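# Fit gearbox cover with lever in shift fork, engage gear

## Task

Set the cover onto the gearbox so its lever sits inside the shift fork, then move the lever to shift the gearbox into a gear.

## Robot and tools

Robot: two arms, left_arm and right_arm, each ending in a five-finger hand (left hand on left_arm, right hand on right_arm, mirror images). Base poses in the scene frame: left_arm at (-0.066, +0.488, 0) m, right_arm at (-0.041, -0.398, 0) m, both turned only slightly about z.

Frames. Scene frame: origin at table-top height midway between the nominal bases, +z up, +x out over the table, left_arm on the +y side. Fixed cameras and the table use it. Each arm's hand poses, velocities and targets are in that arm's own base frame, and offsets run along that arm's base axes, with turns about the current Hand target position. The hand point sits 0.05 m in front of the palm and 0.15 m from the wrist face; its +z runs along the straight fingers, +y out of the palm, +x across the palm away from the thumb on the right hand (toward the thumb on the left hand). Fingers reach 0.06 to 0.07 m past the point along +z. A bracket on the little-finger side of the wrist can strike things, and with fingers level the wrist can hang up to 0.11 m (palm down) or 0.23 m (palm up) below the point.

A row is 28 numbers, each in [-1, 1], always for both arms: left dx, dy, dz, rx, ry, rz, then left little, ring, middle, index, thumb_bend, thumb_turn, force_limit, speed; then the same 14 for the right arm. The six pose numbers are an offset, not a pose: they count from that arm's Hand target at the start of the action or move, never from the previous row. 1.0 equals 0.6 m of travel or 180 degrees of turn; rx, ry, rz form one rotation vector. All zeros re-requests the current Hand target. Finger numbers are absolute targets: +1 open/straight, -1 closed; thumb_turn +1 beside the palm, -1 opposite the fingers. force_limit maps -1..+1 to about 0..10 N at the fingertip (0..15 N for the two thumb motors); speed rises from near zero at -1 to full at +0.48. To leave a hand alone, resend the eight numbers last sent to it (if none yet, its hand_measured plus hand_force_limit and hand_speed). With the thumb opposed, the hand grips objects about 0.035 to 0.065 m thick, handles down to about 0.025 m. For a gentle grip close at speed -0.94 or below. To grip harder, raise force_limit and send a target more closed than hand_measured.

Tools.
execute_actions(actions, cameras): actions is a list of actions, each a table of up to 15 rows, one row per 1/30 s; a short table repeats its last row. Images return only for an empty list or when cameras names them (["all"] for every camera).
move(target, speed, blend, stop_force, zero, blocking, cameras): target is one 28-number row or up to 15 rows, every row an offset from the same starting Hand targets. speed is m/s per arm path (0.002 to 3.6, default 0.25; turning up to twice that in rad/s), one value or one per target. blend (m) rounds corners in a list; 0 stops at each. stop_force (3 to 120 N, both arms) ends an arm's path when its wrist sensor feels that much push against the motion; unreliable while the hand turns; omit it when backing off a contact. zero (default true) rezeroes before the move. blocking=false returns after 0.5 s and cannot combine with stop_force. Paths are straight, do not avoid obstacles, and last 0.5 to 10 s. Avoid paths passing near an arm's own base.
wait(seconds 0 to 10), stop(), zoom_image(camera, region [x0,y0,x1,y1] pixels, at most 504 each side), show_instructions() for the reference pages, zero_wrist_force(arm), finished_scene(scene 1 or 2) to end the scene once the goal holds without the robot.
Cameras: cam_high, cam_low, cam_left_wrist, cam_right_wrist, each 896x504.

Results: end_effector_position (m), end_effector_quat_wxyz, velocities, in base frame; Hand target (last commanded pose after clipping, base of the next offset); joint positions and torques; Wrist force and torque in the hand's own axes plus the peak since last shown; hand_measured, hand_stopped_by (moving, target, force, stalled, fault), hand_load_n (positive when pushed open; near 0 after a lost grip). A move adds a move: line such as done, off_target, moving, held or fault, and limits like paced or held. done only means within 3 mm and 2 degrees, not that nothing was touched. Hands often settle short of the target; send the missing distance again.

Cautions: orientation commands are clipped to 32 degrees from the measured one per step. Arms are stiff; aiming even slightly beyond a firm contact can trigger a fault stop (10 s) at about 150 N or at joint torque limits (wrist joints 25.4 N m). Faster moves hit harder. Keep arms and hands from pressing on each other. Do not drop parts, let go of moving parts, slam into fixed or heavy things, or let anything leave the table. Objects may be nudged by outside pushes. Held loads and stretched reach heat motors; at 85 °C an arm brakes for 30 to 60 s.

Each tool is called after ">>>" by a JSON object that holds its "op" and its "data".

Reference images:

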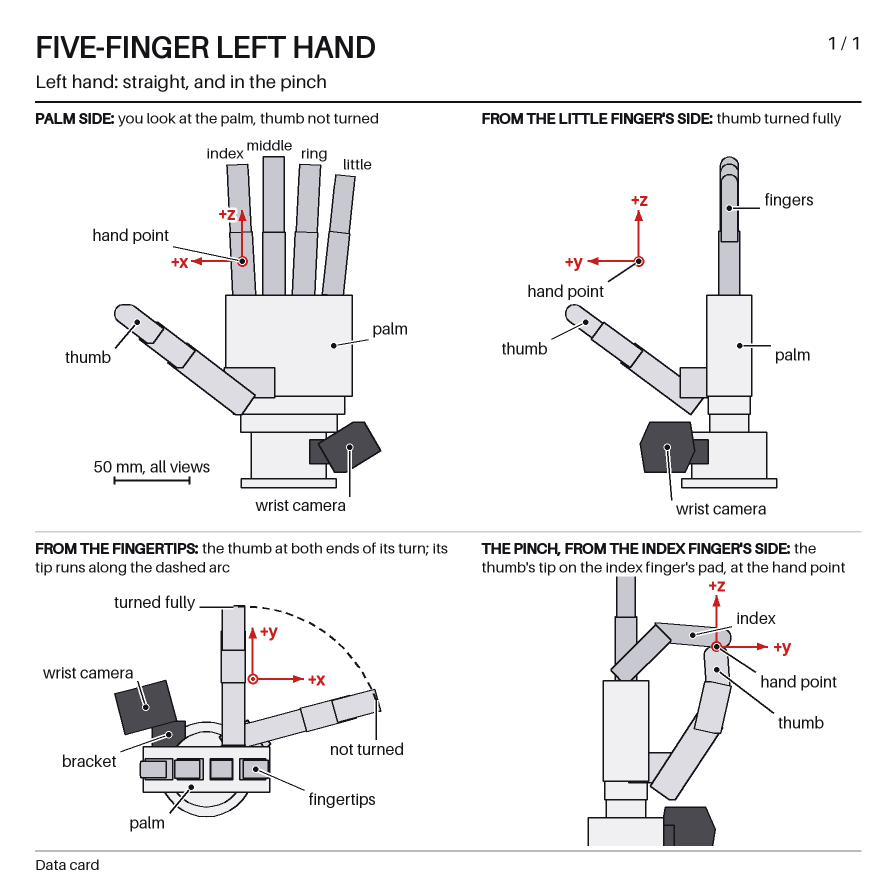

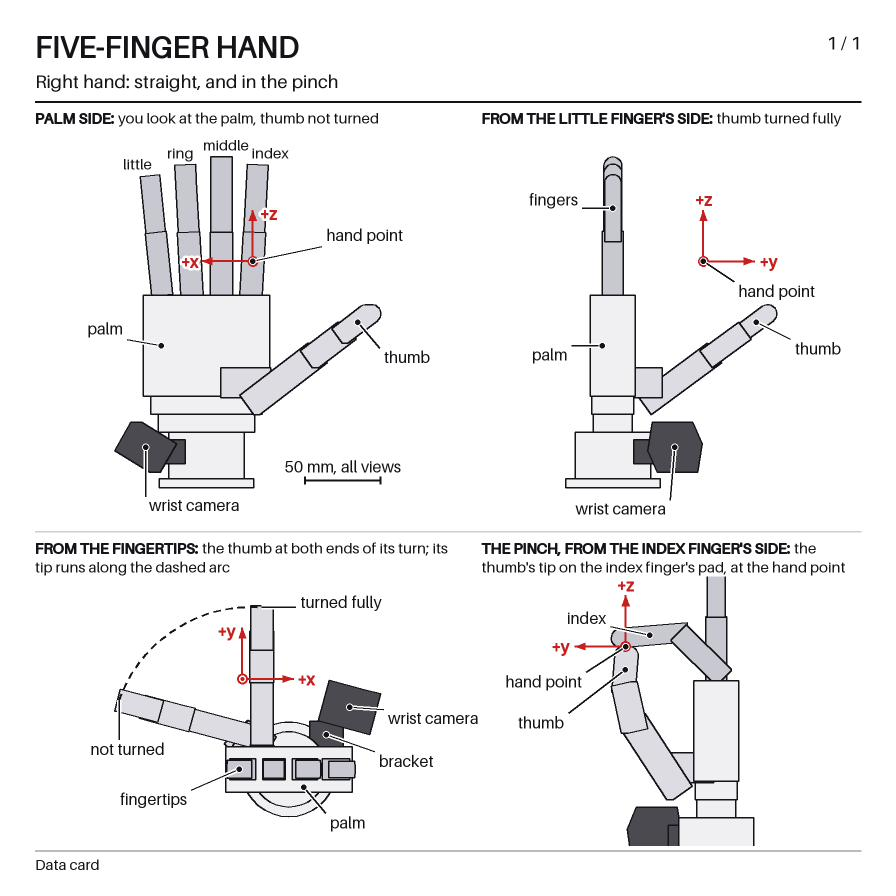

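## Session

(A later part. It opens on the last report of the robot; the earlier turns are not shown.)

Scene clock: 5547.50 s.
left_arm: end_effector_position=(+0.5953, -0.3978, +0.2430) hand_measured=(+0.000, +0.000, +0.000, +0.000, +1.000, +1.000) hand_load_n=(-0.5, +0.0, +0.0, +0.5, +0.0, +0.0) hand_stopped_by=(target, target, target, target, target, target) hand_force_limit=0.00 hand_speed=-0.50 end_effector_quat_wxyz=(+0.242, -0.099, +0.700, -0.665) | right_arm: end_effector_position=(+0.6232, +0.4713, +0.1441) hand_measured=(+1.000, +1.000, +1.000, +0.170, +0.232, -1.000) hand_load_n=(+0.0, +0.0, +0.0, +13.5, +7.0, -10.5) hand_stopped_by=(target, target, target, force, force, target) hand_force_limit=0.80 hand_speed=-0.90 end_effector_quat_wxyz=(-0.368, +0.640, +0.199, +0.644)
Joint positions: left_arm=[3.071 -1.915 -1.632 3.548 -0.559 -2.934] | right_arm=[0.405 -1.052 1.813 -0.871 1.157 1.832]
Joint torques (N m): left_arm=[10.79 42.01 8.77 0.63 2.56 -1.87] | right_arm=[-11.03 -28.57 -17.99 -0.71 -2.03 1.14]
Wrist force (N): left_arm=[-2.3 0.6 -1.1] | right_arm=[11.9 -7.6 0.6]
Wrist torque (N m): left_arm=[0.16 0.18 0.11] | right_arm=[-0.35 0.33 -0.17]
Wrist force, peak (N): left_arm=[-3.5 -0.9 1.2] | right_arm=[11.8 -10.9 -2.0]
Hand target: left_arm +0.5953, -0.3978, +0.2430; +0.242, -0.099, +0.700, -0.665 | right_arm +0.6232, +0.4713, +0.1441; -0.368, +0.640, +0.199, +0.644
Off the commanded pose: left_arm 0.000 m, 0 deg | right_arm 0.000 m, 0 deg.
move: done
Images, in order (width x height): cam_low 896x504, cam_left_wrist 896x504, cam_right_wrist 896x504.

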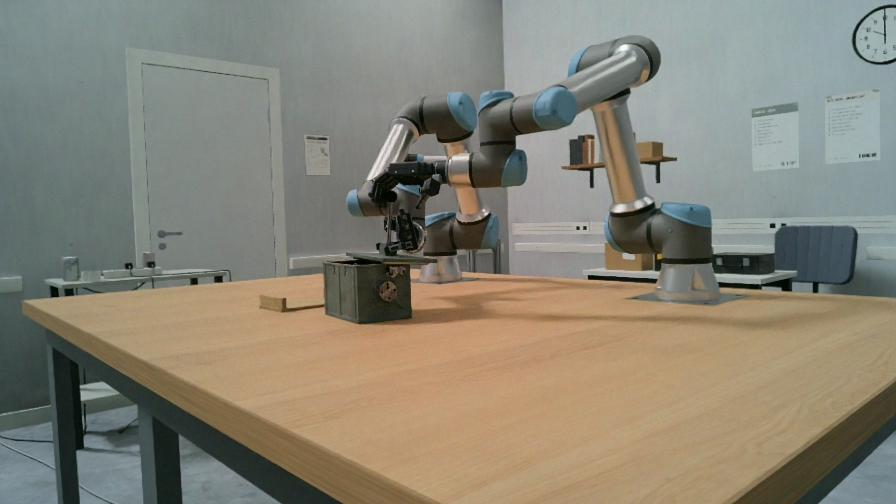

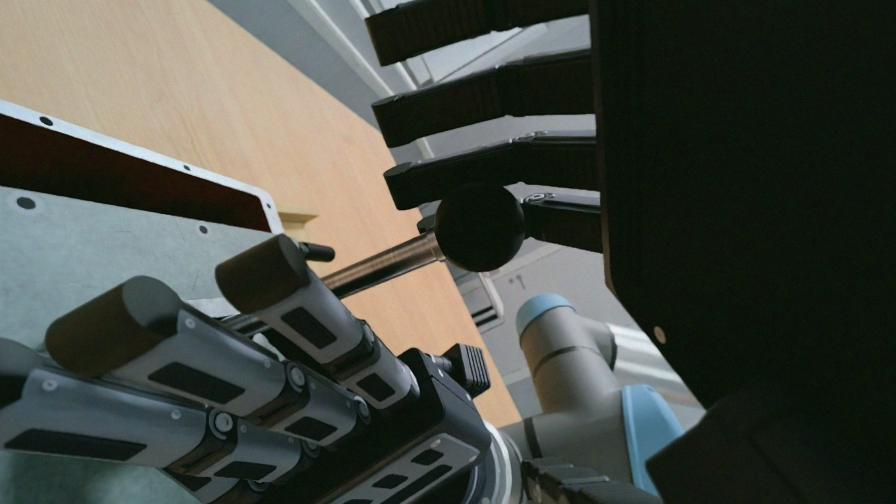

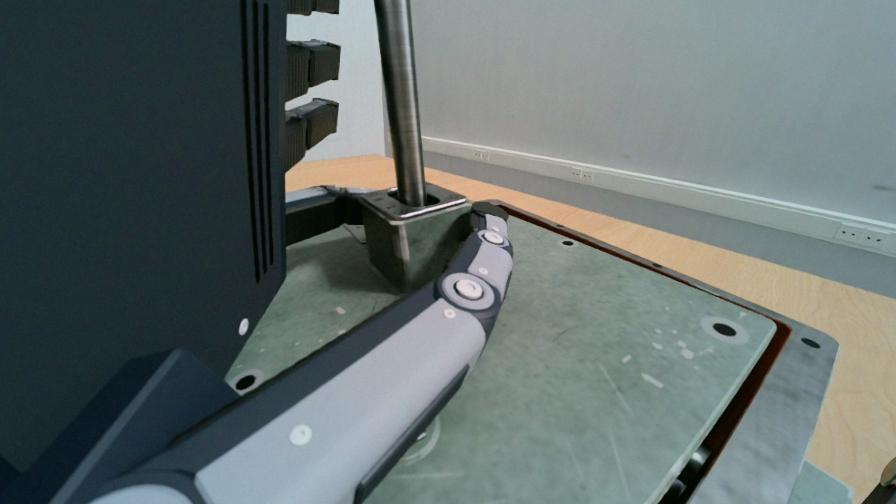

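>>> {"op": "move", "data": {"target": [0.0064,0.0697,0.0017,0,0,0,0,0,0,0,1,1,0,-0.5,0,0,0,0,0,0,1,1,1,-0.5,-0.5,-1,0.8,-0.9], "speed": 0.02, "stop_force": 10, "cameras": ["cam_low","cam_left_wrist","cam_right_wrist"]}}

>>> {"op": "zoom_image", "data": {"camera": "cam_low", "region": [340, 145, 440, 255]}}

Scene clock: 5565.33 s.
left_arm: end_effector_position=(+0.5992, -0.3560, +0.2440) hand_measured=(+0.000, +0.000, +0.000, +0.000, +1.000, +1.000) hand_load_n=(+0.0, +0.0, +7.0, +0.0, +0.0, +0.0) hand_stopped_by=(target, target, target, target, target, target) hand_force_limit=0.00 hand_speed=-0.50 end_effector_quat_wxyz=(+0.242, -0.099, +0.700, -0.665) | right_arm: end_effector_position=(+0.6232, +0.4713, +0.1441) hand_measured=(+1.000, +1.000, +1.000, +0.170, +0.232, -1.000) hand_load_n=(+0.5, +0.0, +0.0, +13.0, +7.5, -10.5) hand_stopped_by=(target, target, target, force, force, target) hand_force_limit=0.80 hand_speed=-0.90 end_effector_quat_wxyz=(-0.368, +0.640, +0.199, +0.644)
Joint positions: left_arm=[3.155 -1.896 -1.656 3.553 -0.476 -2.934] | right_arm=[0.405 -1.052 1.813 -0.871 1.157 1.832]
Joint torques (N m): left_arm=[13.24 41.57 9.12 1.83 2.47 -1.78] | right_arm=[-10.23 -33.25 -8.21 -0.84 1.47 0.71]
Wrist force (N): left_arm=[-1.1 2.4 4.9] | right_arm=[8.8 -9.8 3.0]
Wrist torque (N m): left_arm=[0.16 0.28 0.14] | right_arm=[-0.36 -0.03 -0.70]
Wrist force, peak (N): left_arm=[-1.2 2.5 4.9] | right_arm=[9.4 -10.7 3.5]
Hand target: left_arm +0.5992, -0.3560, +0.2440; +0.242, -0.099, +0.700, -0.665 | right_arm +0.6232, +0.4713, +0.1441; -0.368, +0.640, +0.199, +0.644
Off the commanded pose: left_arm 0.000 m, 0 deg | right_arm 0.000 m, 0 deg.
move: done
Images, in order (width x height): cam_low 896x504, cam_left_wrist 896x504, cam_right_wrist 896x504.

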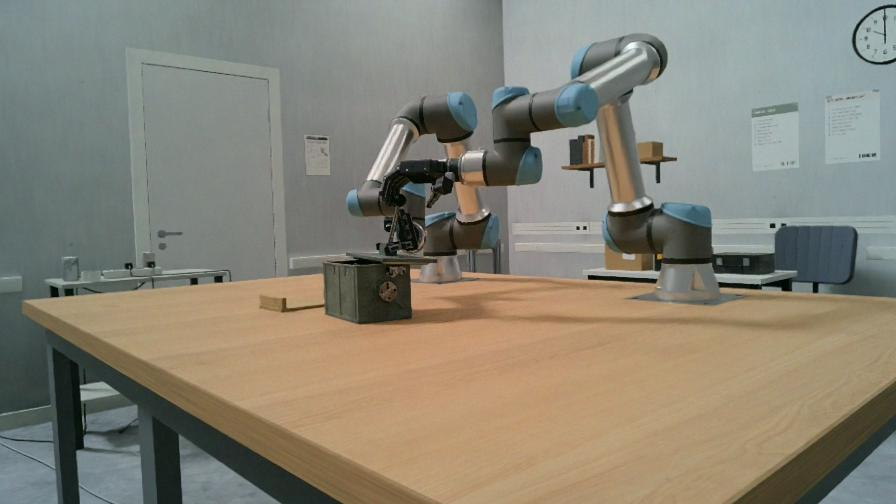

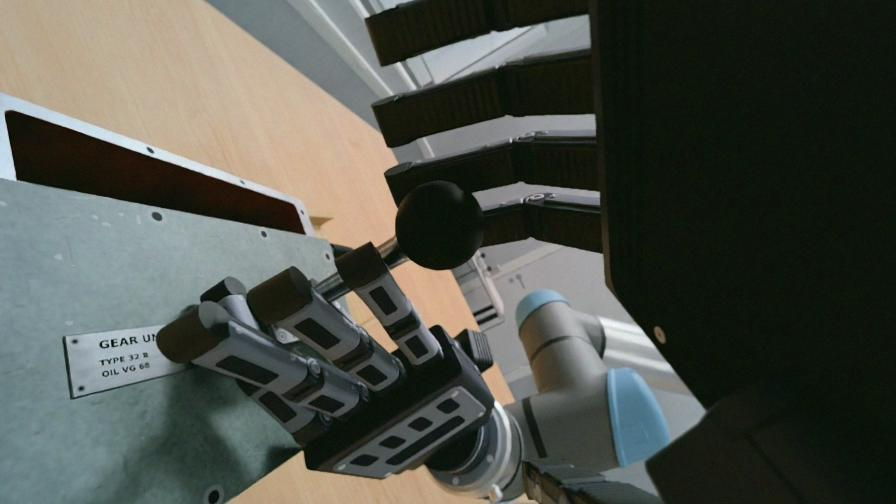

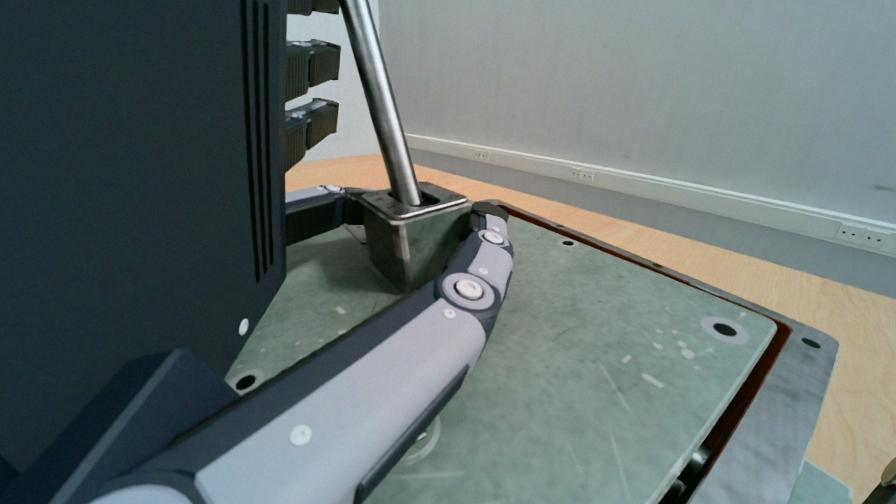

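Scaled by 4.582 from the camera's 896x504 image, which has a finer 1280x720 frame.

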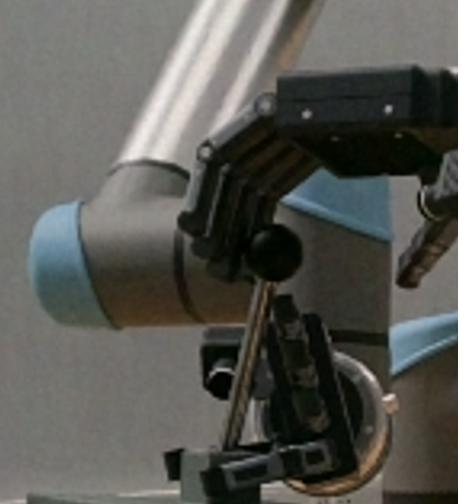

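>>> {"op": "zoom_image", "data": {"camera": "cam_right_wrist", "region": [330, 140, 510, 300]}}

Scaled by 2.800 from the camera's 896x504 image, which has a finer 1280x720 frame.

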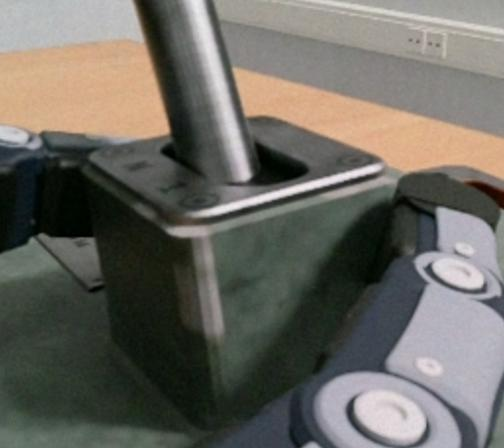

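>>> {"op": "move", "data": {"target": [0.001,0.0133,0,0,0,0,0,0,0,0,1,1,0,-0.5,0,0,0,0,0,0,1,1,1,-0.5,-0.5,-1,0.8,-0.9], "speed": 0.01, "stop_force": 4, "cameras": ["cam_low","cam_right_wrist"]}}

>>> {"op": "zoom_image", "data": {"camera": "cam_low", "region": [320, 165, 450, 335]}}

Scene clock: 5594.83 s.
left_arm: end_effector_position=(+0.5993, -0.3546, +0.2440) hand_measured=(+0.000, +0.000, +0.002, +0.000, +1.000, +1.000) hand_load_n=(+0.0, +0.0, +11.5, +0.0, +0.0, -0.5) hand_stopped_by=(target, target, target, target, target, target) hand_force_limit=0.00 hand_speed=-0.50 end_effector_quat_wxyz=(+0.242, -0.099, +0.700, -0.665) | right_arm: end_effector_position=(+0.6232, +0.4713, +0.1441) hand_measured=(+1.000, +1.000, +1.000, +0.170, +0.232, -1.000) hand_load_n=(+1.0, +0.0, +0.0, +12.5, +8.5, -11.5) hand_stopped_by=(target, target, target, force, force, target) hand_force_limit=0.80 hand_speed=-0.90 end_effector_quat_wxyz=(-0.368, +0.640, +0.199, +0.644)
Joint positions: left_arm=[3.158 -1.895 -1.657 3.553 -0.473 -2.934] | right_arm=[0.405 -1.052 1.813 -0.871 1.157 1.832]
Joint torques (N m): left_arm=[-7.11 23.61 27.95 -0.31 -2.28 -1.84] | right_arm=[-11.28 -37.2 -3.98 -0.49 4.64 0.68]
Wrist force (N): left_arm=[-2.0 0.8 8.2] | right_arm=[6.2 -14.0 4.8]
Wrist torque (N m): left_arm=[0.08 0.34 0.15] | right_arm=[-0.44 -0.30 -1.18]
Wrist force, peak (N): left_arm=[-0.8 1.1 10.0] | right_arm=[6.6 -14.8 5.7]
Hand target: left_arm +0.5993, -0.3546, +0.2440; +0.242, -0.099, +0.700, -0.665 (not the last commanded pose) | right_arm +0.6232, +0.4713, +0.1441; -0.368, +0.640, +0.199, +0.644
Off the commanded pose: left_arm 0.007 m, 0 deg | right_arm 0.000 m, 0 deg.
move: contact (left_arm)
Images, in order (width x height): cam_low 896x504, cam_right_wrist 896x504.

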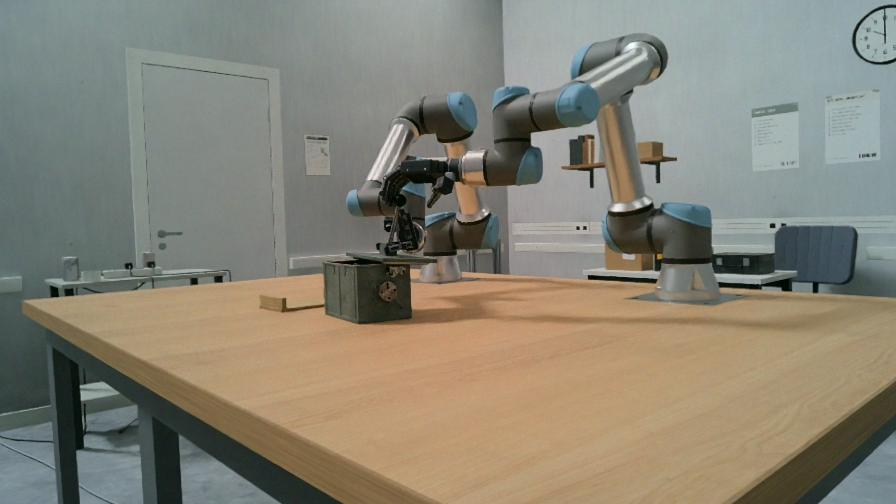

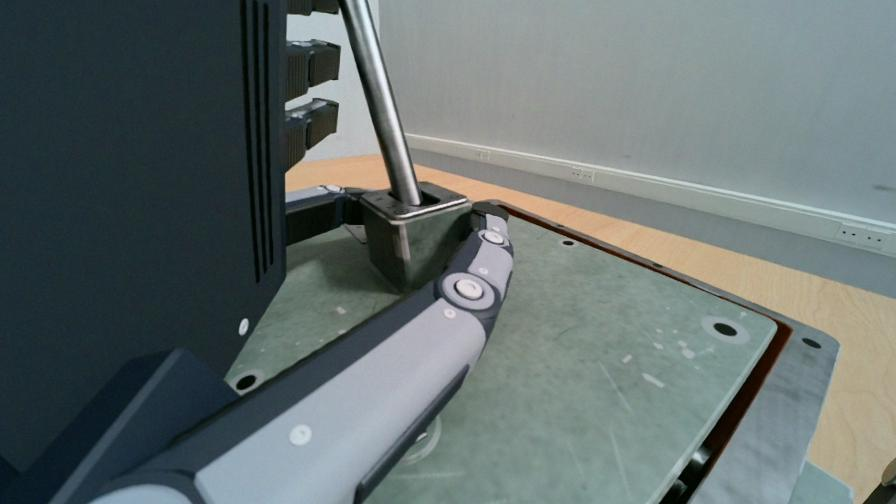

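Scaled by 2.965 from the camera's 896x504 image, which has a finer 1280x720 frame.

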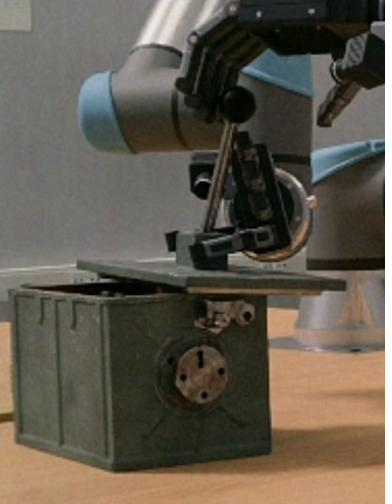

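>>> {"op": "move", "data": {"target": [[-0.003,-0.04,0,0,0,0,0,0,0,0,1,1,0,-0.5,0,0,0,0,0,0,1,1,1,-0.5,-0.5,-1,0.8,-0.9],[-0.003,-0.045,0.2,0,0,0,0,0,0,0,1,1,0,-0.5,0,0,0,0,0,0,1,1,1,-0.5,-0.5,-1,0.8,-0.9],[-0.05,0.09,0.24,0,0,0,0,0,0,0,1,1,0,-0.5,0,0,0,0,0,0,1,1,1,-0.5,-0.5,-1,0.8,-0.9]], "speed": 0.08, "blend": 0.01, "cameras": ["all"]}}

>>> {"op": "zoom_image", "data": {"camera": "cam_low", "region": [320, 165, 450, 335]}}

Scene clock: 5612.57 s.
left_arm: end_effector_position=(+0.5693, -0.3007, +0.3880) hand_measured=(+0.000, +0.000, +0.000, +0.000, +1.000, +1.000) hand_load_n=(+0.0, +0.0, +0.0, +0.0, +0.0, +0.0) hand_stopped_by=(target, target, target, target, target, target) hand_force_limit=0.00 hand_speed=-0.50 end_effector_quat_wxyz=(+0.242, -0.099, +0.700, -0.665) | right_arm: end_effector_position=(+0.6232, +0.4713, +0.1441) hand_measured=(+1.000, +1.000, +1.000, +0.170, +0.232, -1.000) hand_load_n=(+0.5, +0.0, +0.0, +13.0, +8.5, -11.0) hand_stopped_by=(target, target, target, force, force, target) hand_force_limit=0.80 hand_speed=-0.90 end_effector_quat_wxyz=(-0.368, +0.640, +0.199, +0.644)
Joint positions: left_arm=[3.276 -1.718 -1.5 3.22 -0.355 -2.935] | right_arm=[0.405 -1.052 1.813 -0.871 1.157 1.832]
Joint torques (N m): left_arm=[10.82 34.77 11.14 -0.68 2.44 -1.78] | right_arm=[-10.65 -40.28 -5.17 1.11 -2.39 0.84]
Wrist force (N): left_arm=[-1.6 1.4 -2.2] | right_arm=[11.4 -4.6 2.3]
Wrist torque (N m): left_arm=[0.28 0.13 0.10] | right_arm=[-0.23 0.31 -0.33]
Wrist force, peak (N): left_arm=[-2.0 1.3 8.3] | right_arm=[6.6 -14.6 5.0]
Hand target: left_arm +0.5693, -0.3006, +0.3880; +0.242, -0.099, +0.700, -0.665 | right_arm +0.6232, +0.4713, +0.1441; -0.368, +0.640, +0.199, +0.644
Off the commanded pose: left_arm 0.000 m, 0 deg | right_arm 0.000 m, 0 deg.
move: done

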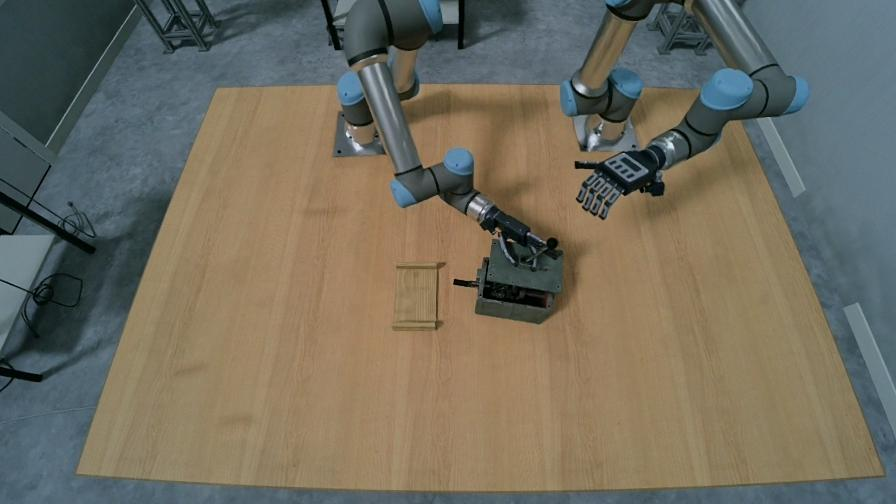

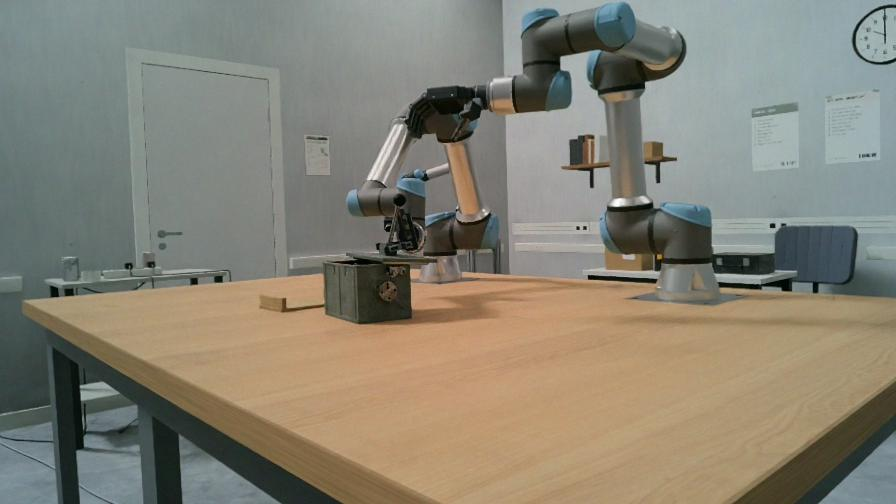

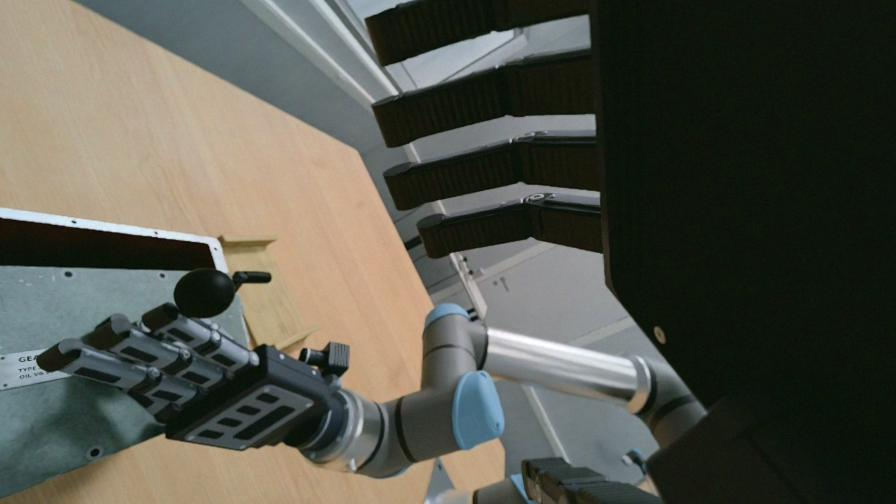

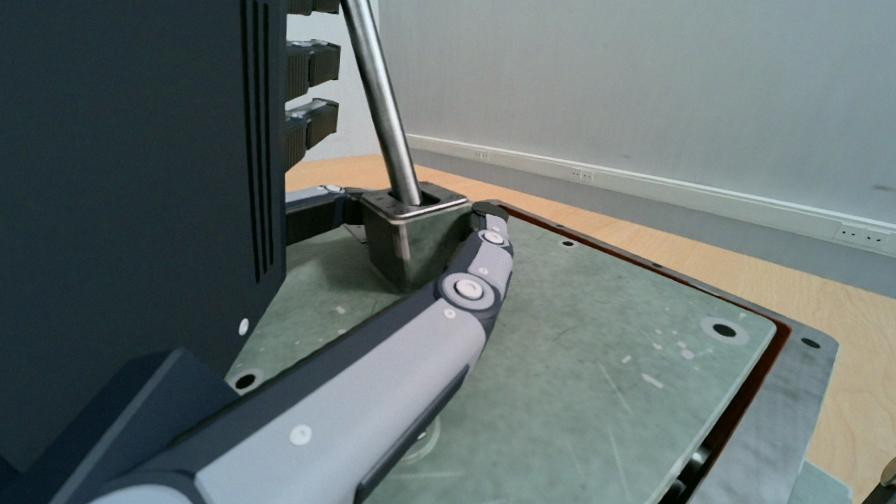

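Scaled by 2.965 from the camera's 896x504 image, which has a finer 1280x720 frame.

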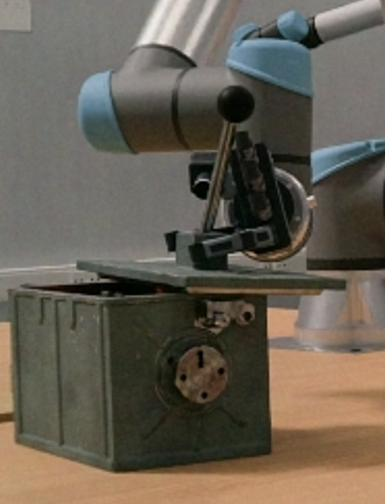

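>>> {"op": "move", "data": {"target": [[0,0,0,0,0,0,0,0,0,0,1,1,0,-0.5,0,0,0,0,0,0,1,1,1,-0.5,-0.6,-1,1.0,-0.9],[0,0,0,0,0,0,0,0,0,0,1,1,0,-0.5,0,0,0.0067,0,0,0,1,1,1,-0.5,-0.6,-1,1.0,-0.9]], "speed": 0.01, "cameras": ["cam_right_wrist","cam_low"]}}

>>> {"op": "zoom_image", "data": {"camera": "cam_low", "region": [320, 165, 450, 335]}}

Scene clock: 5629.07 s.
left_arm: end_effector_position=(+0.5693, -0.3006, +0.3880) hand_measured=(+0.000, +0.000, +0.000, +0.000, +1.000, +1.000) hand_load_n=(+0.0, +0.0, +0.0, +0.0, +0.0, -0.5) hand_stopped_by=(target, target, target, target, target, target) hand_force_limit=0.00 hand_speed=-0.50 end_effector_quat_wxyz=(+0.242, -0.099, +0.700, -0.665) | right_arm: end_effector_position=(+0.6232, +0.4713, +0.1480) hand_measured=(+1.000, +1.000, +1.000, +0.170, +0.218, -1.000) hand_load_n=(+0.0, +0.0, +0.0, +13.5, +15.5, +0.5) hand_stopped_by=(target, target, target, force, force, target) hand_force_limit=1.00 hand_speed=-0.90 end_effector_quat_wxyz=(-0.368, +0.640, +0.199, +0.644)
Joint positions: left_arm=[3.276 -1.718 -1.5 3.22 -0.354 -2.935] | right_arm=[0.405 -1.058 1.811 -0.863 1.157 1.832]
Joint torques (N m): left_arm=[9.42 35.31 10.67 -0.13 2.46 -1.86] | right_arm=[-9.19 -59.27 -30.26 -1.45 -2.54 0.84]
Wrist force (N): left_arm=[-1.7 1.2 -2.3] | right_arm=[-5.1 1.4 -0.5]
Wrist torque (N m): left_arm=[0.24 0.16 0.10] | right_arm=[-0.10 0.03 -0.16]
Wrist force, peak (N): left_arm=[-1.9 1.3 -2.4] | right_arm=[12.2 -5.3 2.7]
Hand target: left_arm +0.5693, -0.3006, +0.3880; +0.242, -0.099, +0.700, -0.665 | right_arm +0.6232, +0.4713, +0.1481; -0.368, +0.640, +0.199, +0.644
Off the commanded pose: left_arm 0.000 m, 0 deg | right_arm 0.000 m, 0 deg.
move: done
Images, in order (width x height): cam_low 896x504, cam_right_wrist 896x504.

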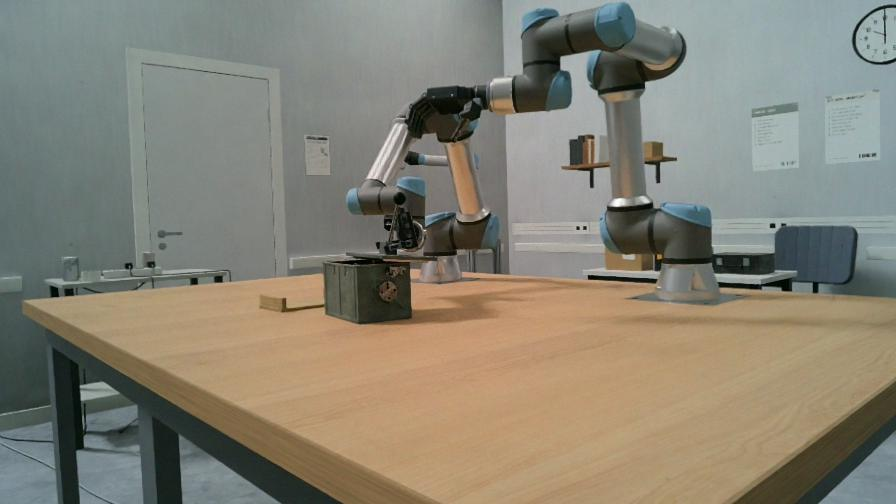

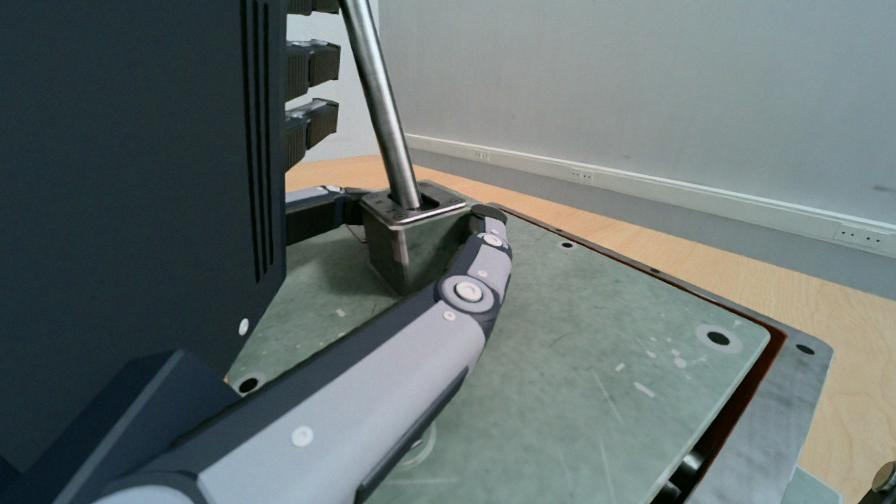

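Scaled by 2.965 from the camera's 896x504 image, which has a finer 1280x720 frame.

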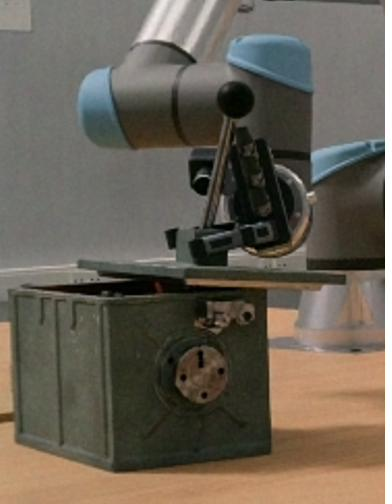

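>>> {"op": "move", "data": {"target": [0,0,0,0,0,0,0,0,0,0,1,1,0,-0.5,0,0,0.04,0,0,0,1,1,1,-0.5,-0.6,-1,1.0,-0.9], "speed": 0.02, "cameras": ["all"]}}

>>> {"op": "zoom_image", "data": {"camera": "cam_low", "region": [320, 165, 450, 335]}}

>>> {"op": "zoom_image", "data": {"camera": "cam_high", "region": [450, 210, 590, 340]}}

Scene clock: 5638.20 s.
left_arm: end_effector_position=(+0.5693, -0.3006, +0.3880) hand_measured=(+0.000, +0.000, +0.000, +0.000, +1.000, +1.000) hand_load_n=(+0.0, +0.0, +0.0, +0.0, +0.5, +0.0) hand_stopped_by=(target, target, target, target, target, target) hand_force_limit=0.00 hand_speed=-0.50 end_effector_quat_wxyz=(+0.242, -0.099, +0.700, -0.665) | right_arm: end_effector_position=(+0.6232, +0.4713, +0.1720) hand_measured=(+1.000, +1.000, +1.000, +0.170, +0.218, -1.000) hand_load_n=(+0.0, +0.0, +0.0, +13.0, +15.5, +3.5) hand_stopped_by=(target, target, target, force, force, target) hand_force_limit=1.00 hand_speed=-0.90 end_effector_quat_wxyz=(-0.368, +0.640, +0.199, +0.644)
Joint positions: left_arm=[3.276 -1.718 -1.5 3.22 -0.354 -2.935] | right_arm=[0.405 -1.097 1.794 -0.807 1.157 1.832]
Joint torques (N m): left_arm=[9.47 35.93 11 0.83 2.28 -1.77] | right_arm=[-10.46 -60.66 -33.04 -1.41 -2.51 1.75]
Wrist force (N): left_arm=[-1.6 1.2 -2.0] | right_arm=[-5.2 1.1 -0.4]
Wrist torque (N m): left_arm=[0.24 0.14 0.11] | right_arm=[-0.12 0.06 -0.15]
Wrist force, peak (N): left_arm=[-1.9 1.3 -2.3] | right_arm=[-5.2 1.4 -0.6]
Hand target: left_arm +0.5693, -0.3006, +0.3880; +0.242, -0.099, +0.700, -0.665 | right_arm +0.6232, +0.4713, +0.1721; -0.368, +0.640, +0.199, +0.644
Off the commanded pose: left_arm 0.000 m, 0 deg | right_arm 0.000 m, 0 deg.
move: done

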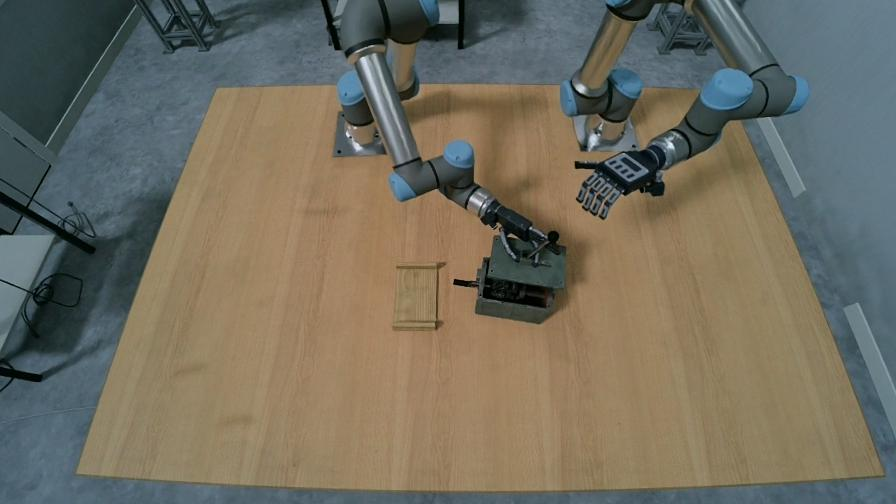

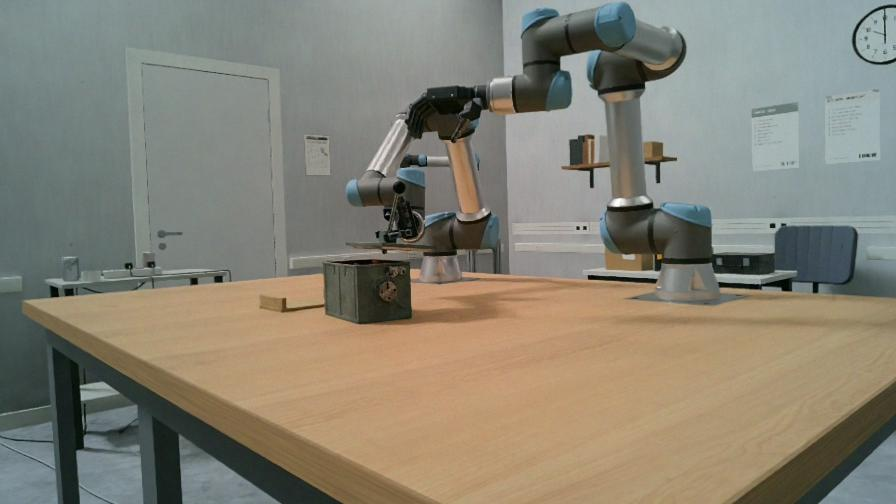

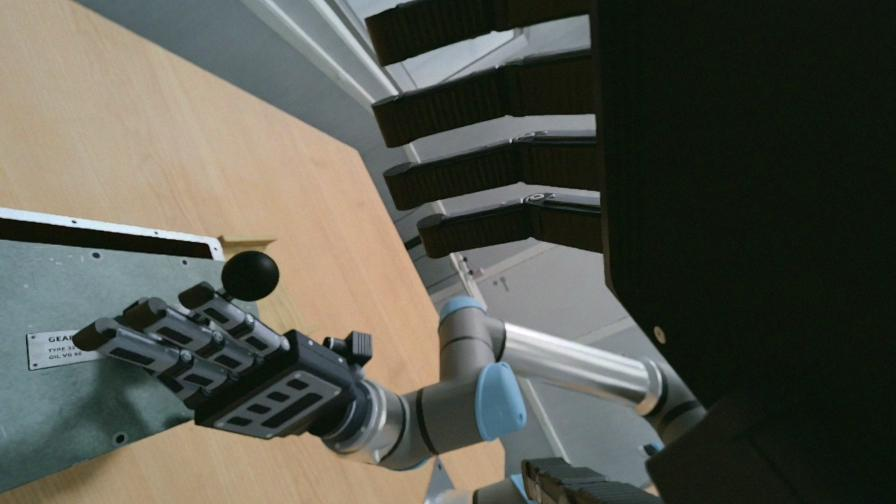

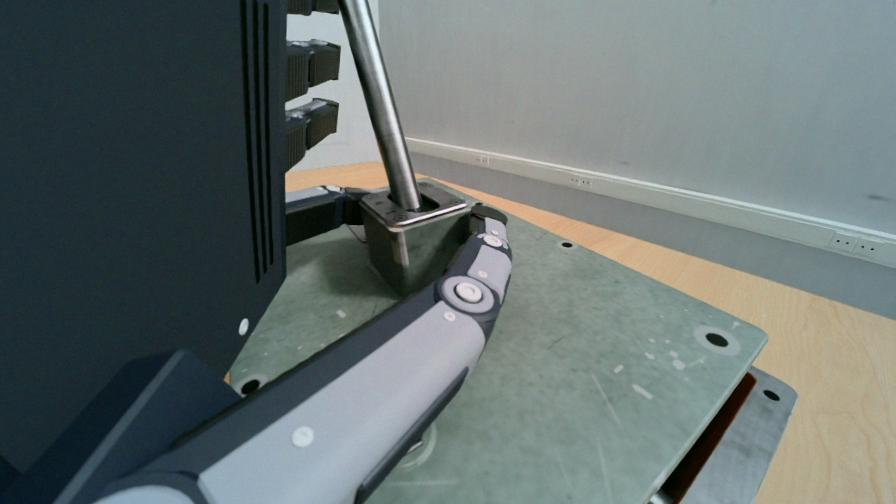

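Scaled by 2.965 from the camera's 896x504 image, which has a finer 1280x720 frame.

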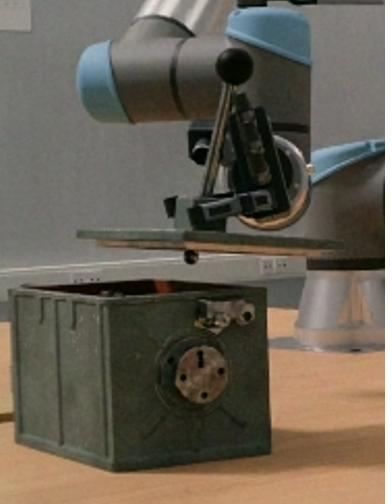

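Scaled by 3.600 from the camera's 896x504 image, which has a finer 1280x720 frame.

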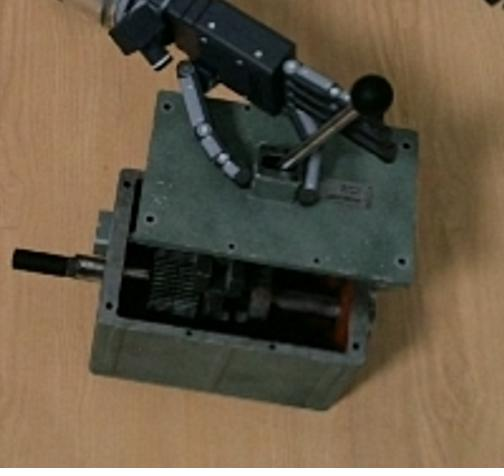

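>>> {"op": "move", "data": {"target": [[0,0,0,0,0,0,0,0,0,0,1,1,0,-0.5,0,0,0.0383,0,0,0,1,1,1,-0.5,-0.6,-1,1.0,-0.9],[0,0,0,0,0,0,0,0,0,0,1,1,0,-0.5,0.0748,-0.0403,0.0383,0,0,0.0044,1,1,1,-0.5,-0.6,-1,1.0,-0.9]], "speed": 0.05, "cameras": ["all"]}}

>>> {"op": "zoom_image", "data": {"camera": "cam_low", "region": [310, 195, 430, 335]}}

>>> {"op": "zoom_image", "data": {"camera": "cam_high", "region": [450, 210, 590, 340]}}

Scene clock: 5682.47 s.
left_arm: end_effector_position=(+0.5693, -0.3006, +0.3880) hand_measured=(+0.000, +0.000, +0.000, +0.000, +1.000, +1.000) hand_load_n=(+0.0, +0.0, +0.0, +0.0, +0.0, +0.0) hand_stopped_by=(target, target, target, target, target, target) hand_force_limit=0.00 hand_speed=-0.50 end_effector_quat_wxyz=(+0.242, -0.099, +0.700, -0.665) | right_arm: end_effector_position=(+0.6680, +0.4472, +0.1951) hand_measured=(+1.000, +1.000, +1.000, +0.170, +0.218, -1.000) hand_load_n=(+0.0, +0.0, +0.0, +13.0, +16.0, +3.5) hand_stopped_by=(target, target, target, force, force, target) hand_force_limit=1.00 hand_speed=-0.90 end_effector_quat_wxyz=(-0.372, +0.639, +0.204, +0.642)
Joint positions: left_arm=[3.276 -1.718 -1.5 3.22 -0.354 -2.935] | right_arm=[0.323 -1.087 1.704 -0.732 1.063 1.844]
Joint torques (N m): left_arm=[9.44 35.5 11.45 0.73 2.21 -1.91] | right_arm=[-10.81 -37.91 -35.44 -1.29 -2.49 1.85]
Wrist force (N): left_arm=[-1.5 1.2 -2.1] | right_arm=[-5.0 1.4 -0.4]
Wrist torque (N m): left_arm=[0.23 0.13 0.12] | right_arm=[-0.08 0.01 -0.13]
Wrist force, peak (N): left_arm=[-2.0 1.2 -2.3] | right_arm=[-5.6 1.2 -0.5]
Hand target: left_arm +0.5693, -0.3006, +0.3880; +0.242, -0.099, +0.700, -0.665 | right_arm +0.6681, +0.4471, +0.1951; -0.372, +0.639, +0.204, +0.642
Off the commanded pose: left_arm 0.000 m, 0 deg | right_arm 0.000 m, 0 deg.
move: done

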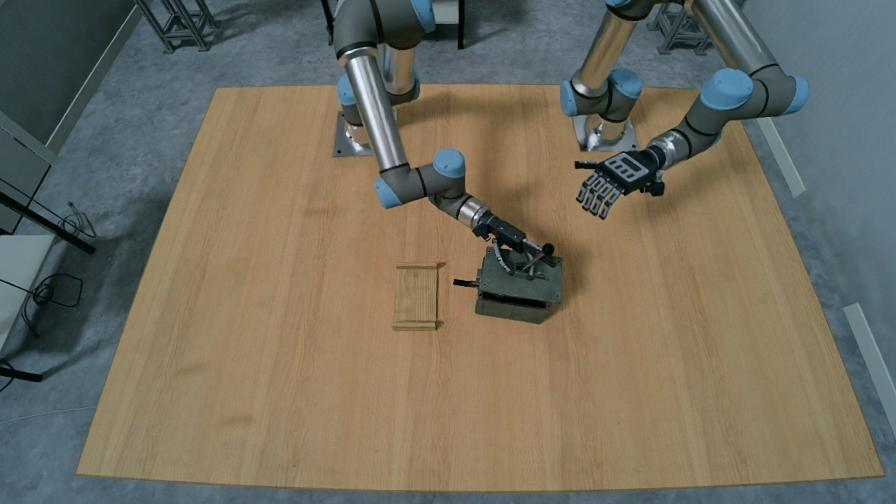

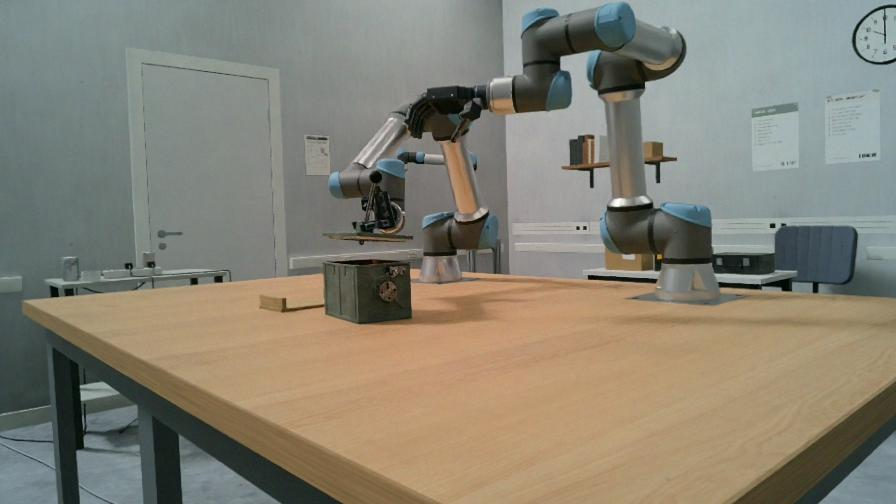

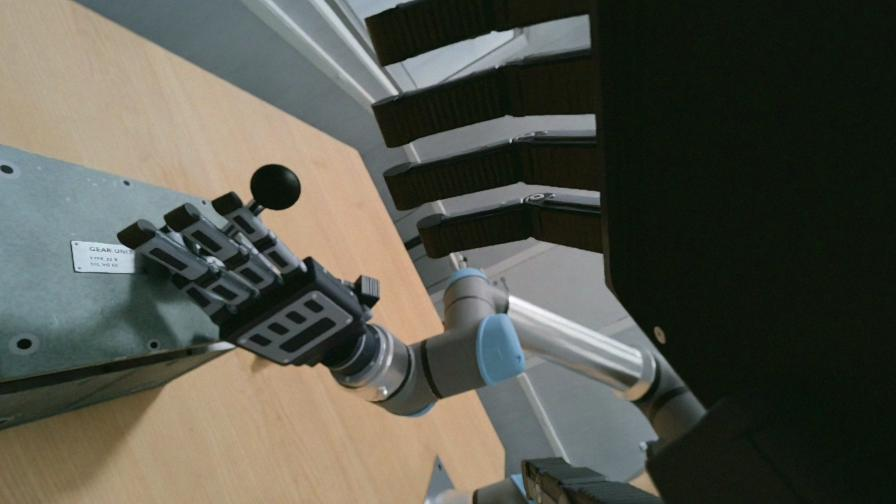

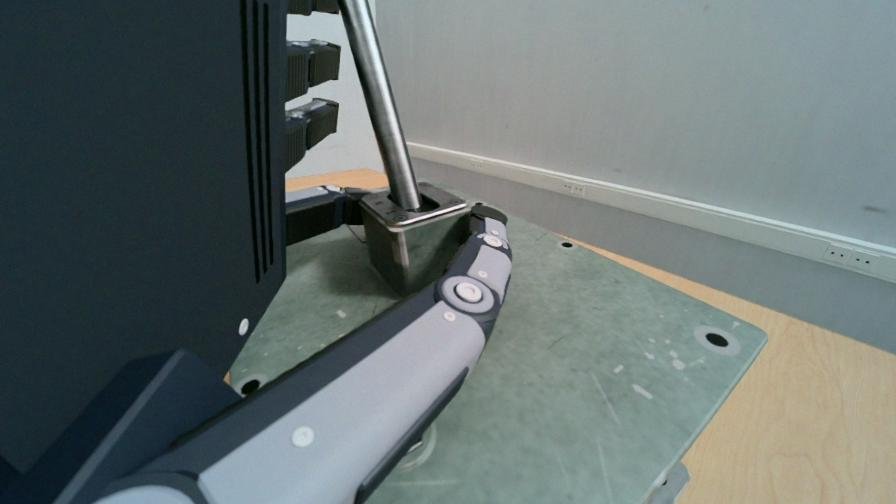

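Scaled by 3.600 from the camera's 896x504 image, which has a finer 1280x720 frame.

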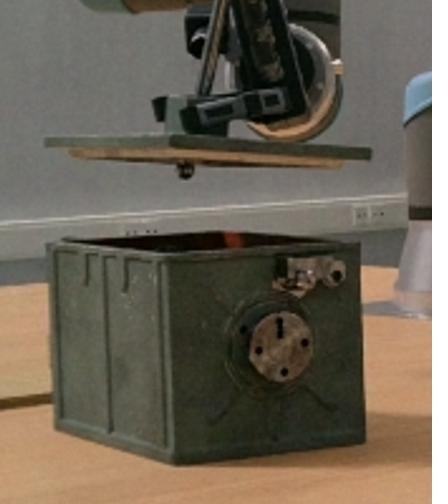

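Scaled by 3.600 from the camera's 896x504 image, which has a finer 1280x720 frame.

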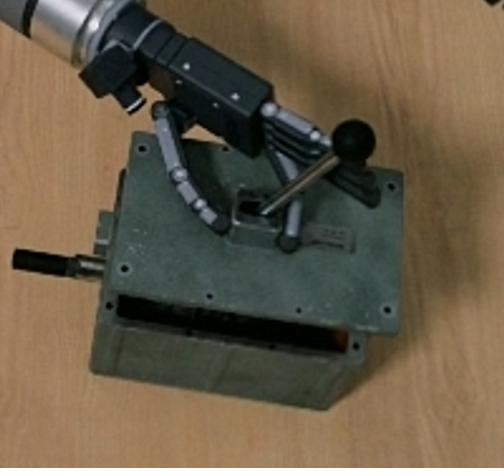

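>>> {"op": "zoom_image", "data": {"camera": "cam_low", "region": [318, 220, 418, 280]}}

>>> {"op": "zoom_image", "data": {"camera": "cam_left_wrist", "region": [0, 120, 320, 440]}}

Scaled by 5.040 from the camera's 896x504 image, which has a finer 1280x720 frame.

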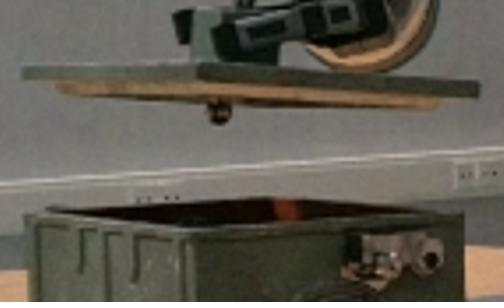

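Scaled by 1.575 from the camera's 896x504 image, which has a finer 1280x720 frame.

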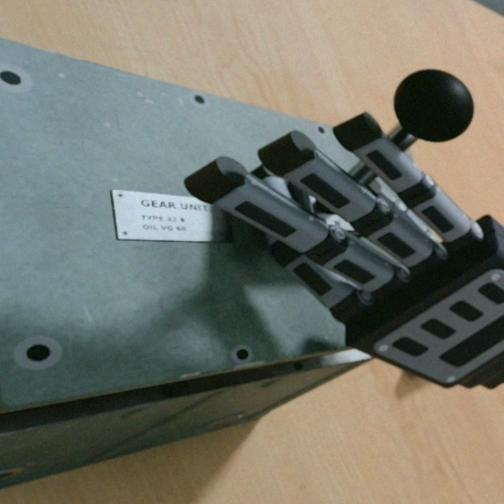

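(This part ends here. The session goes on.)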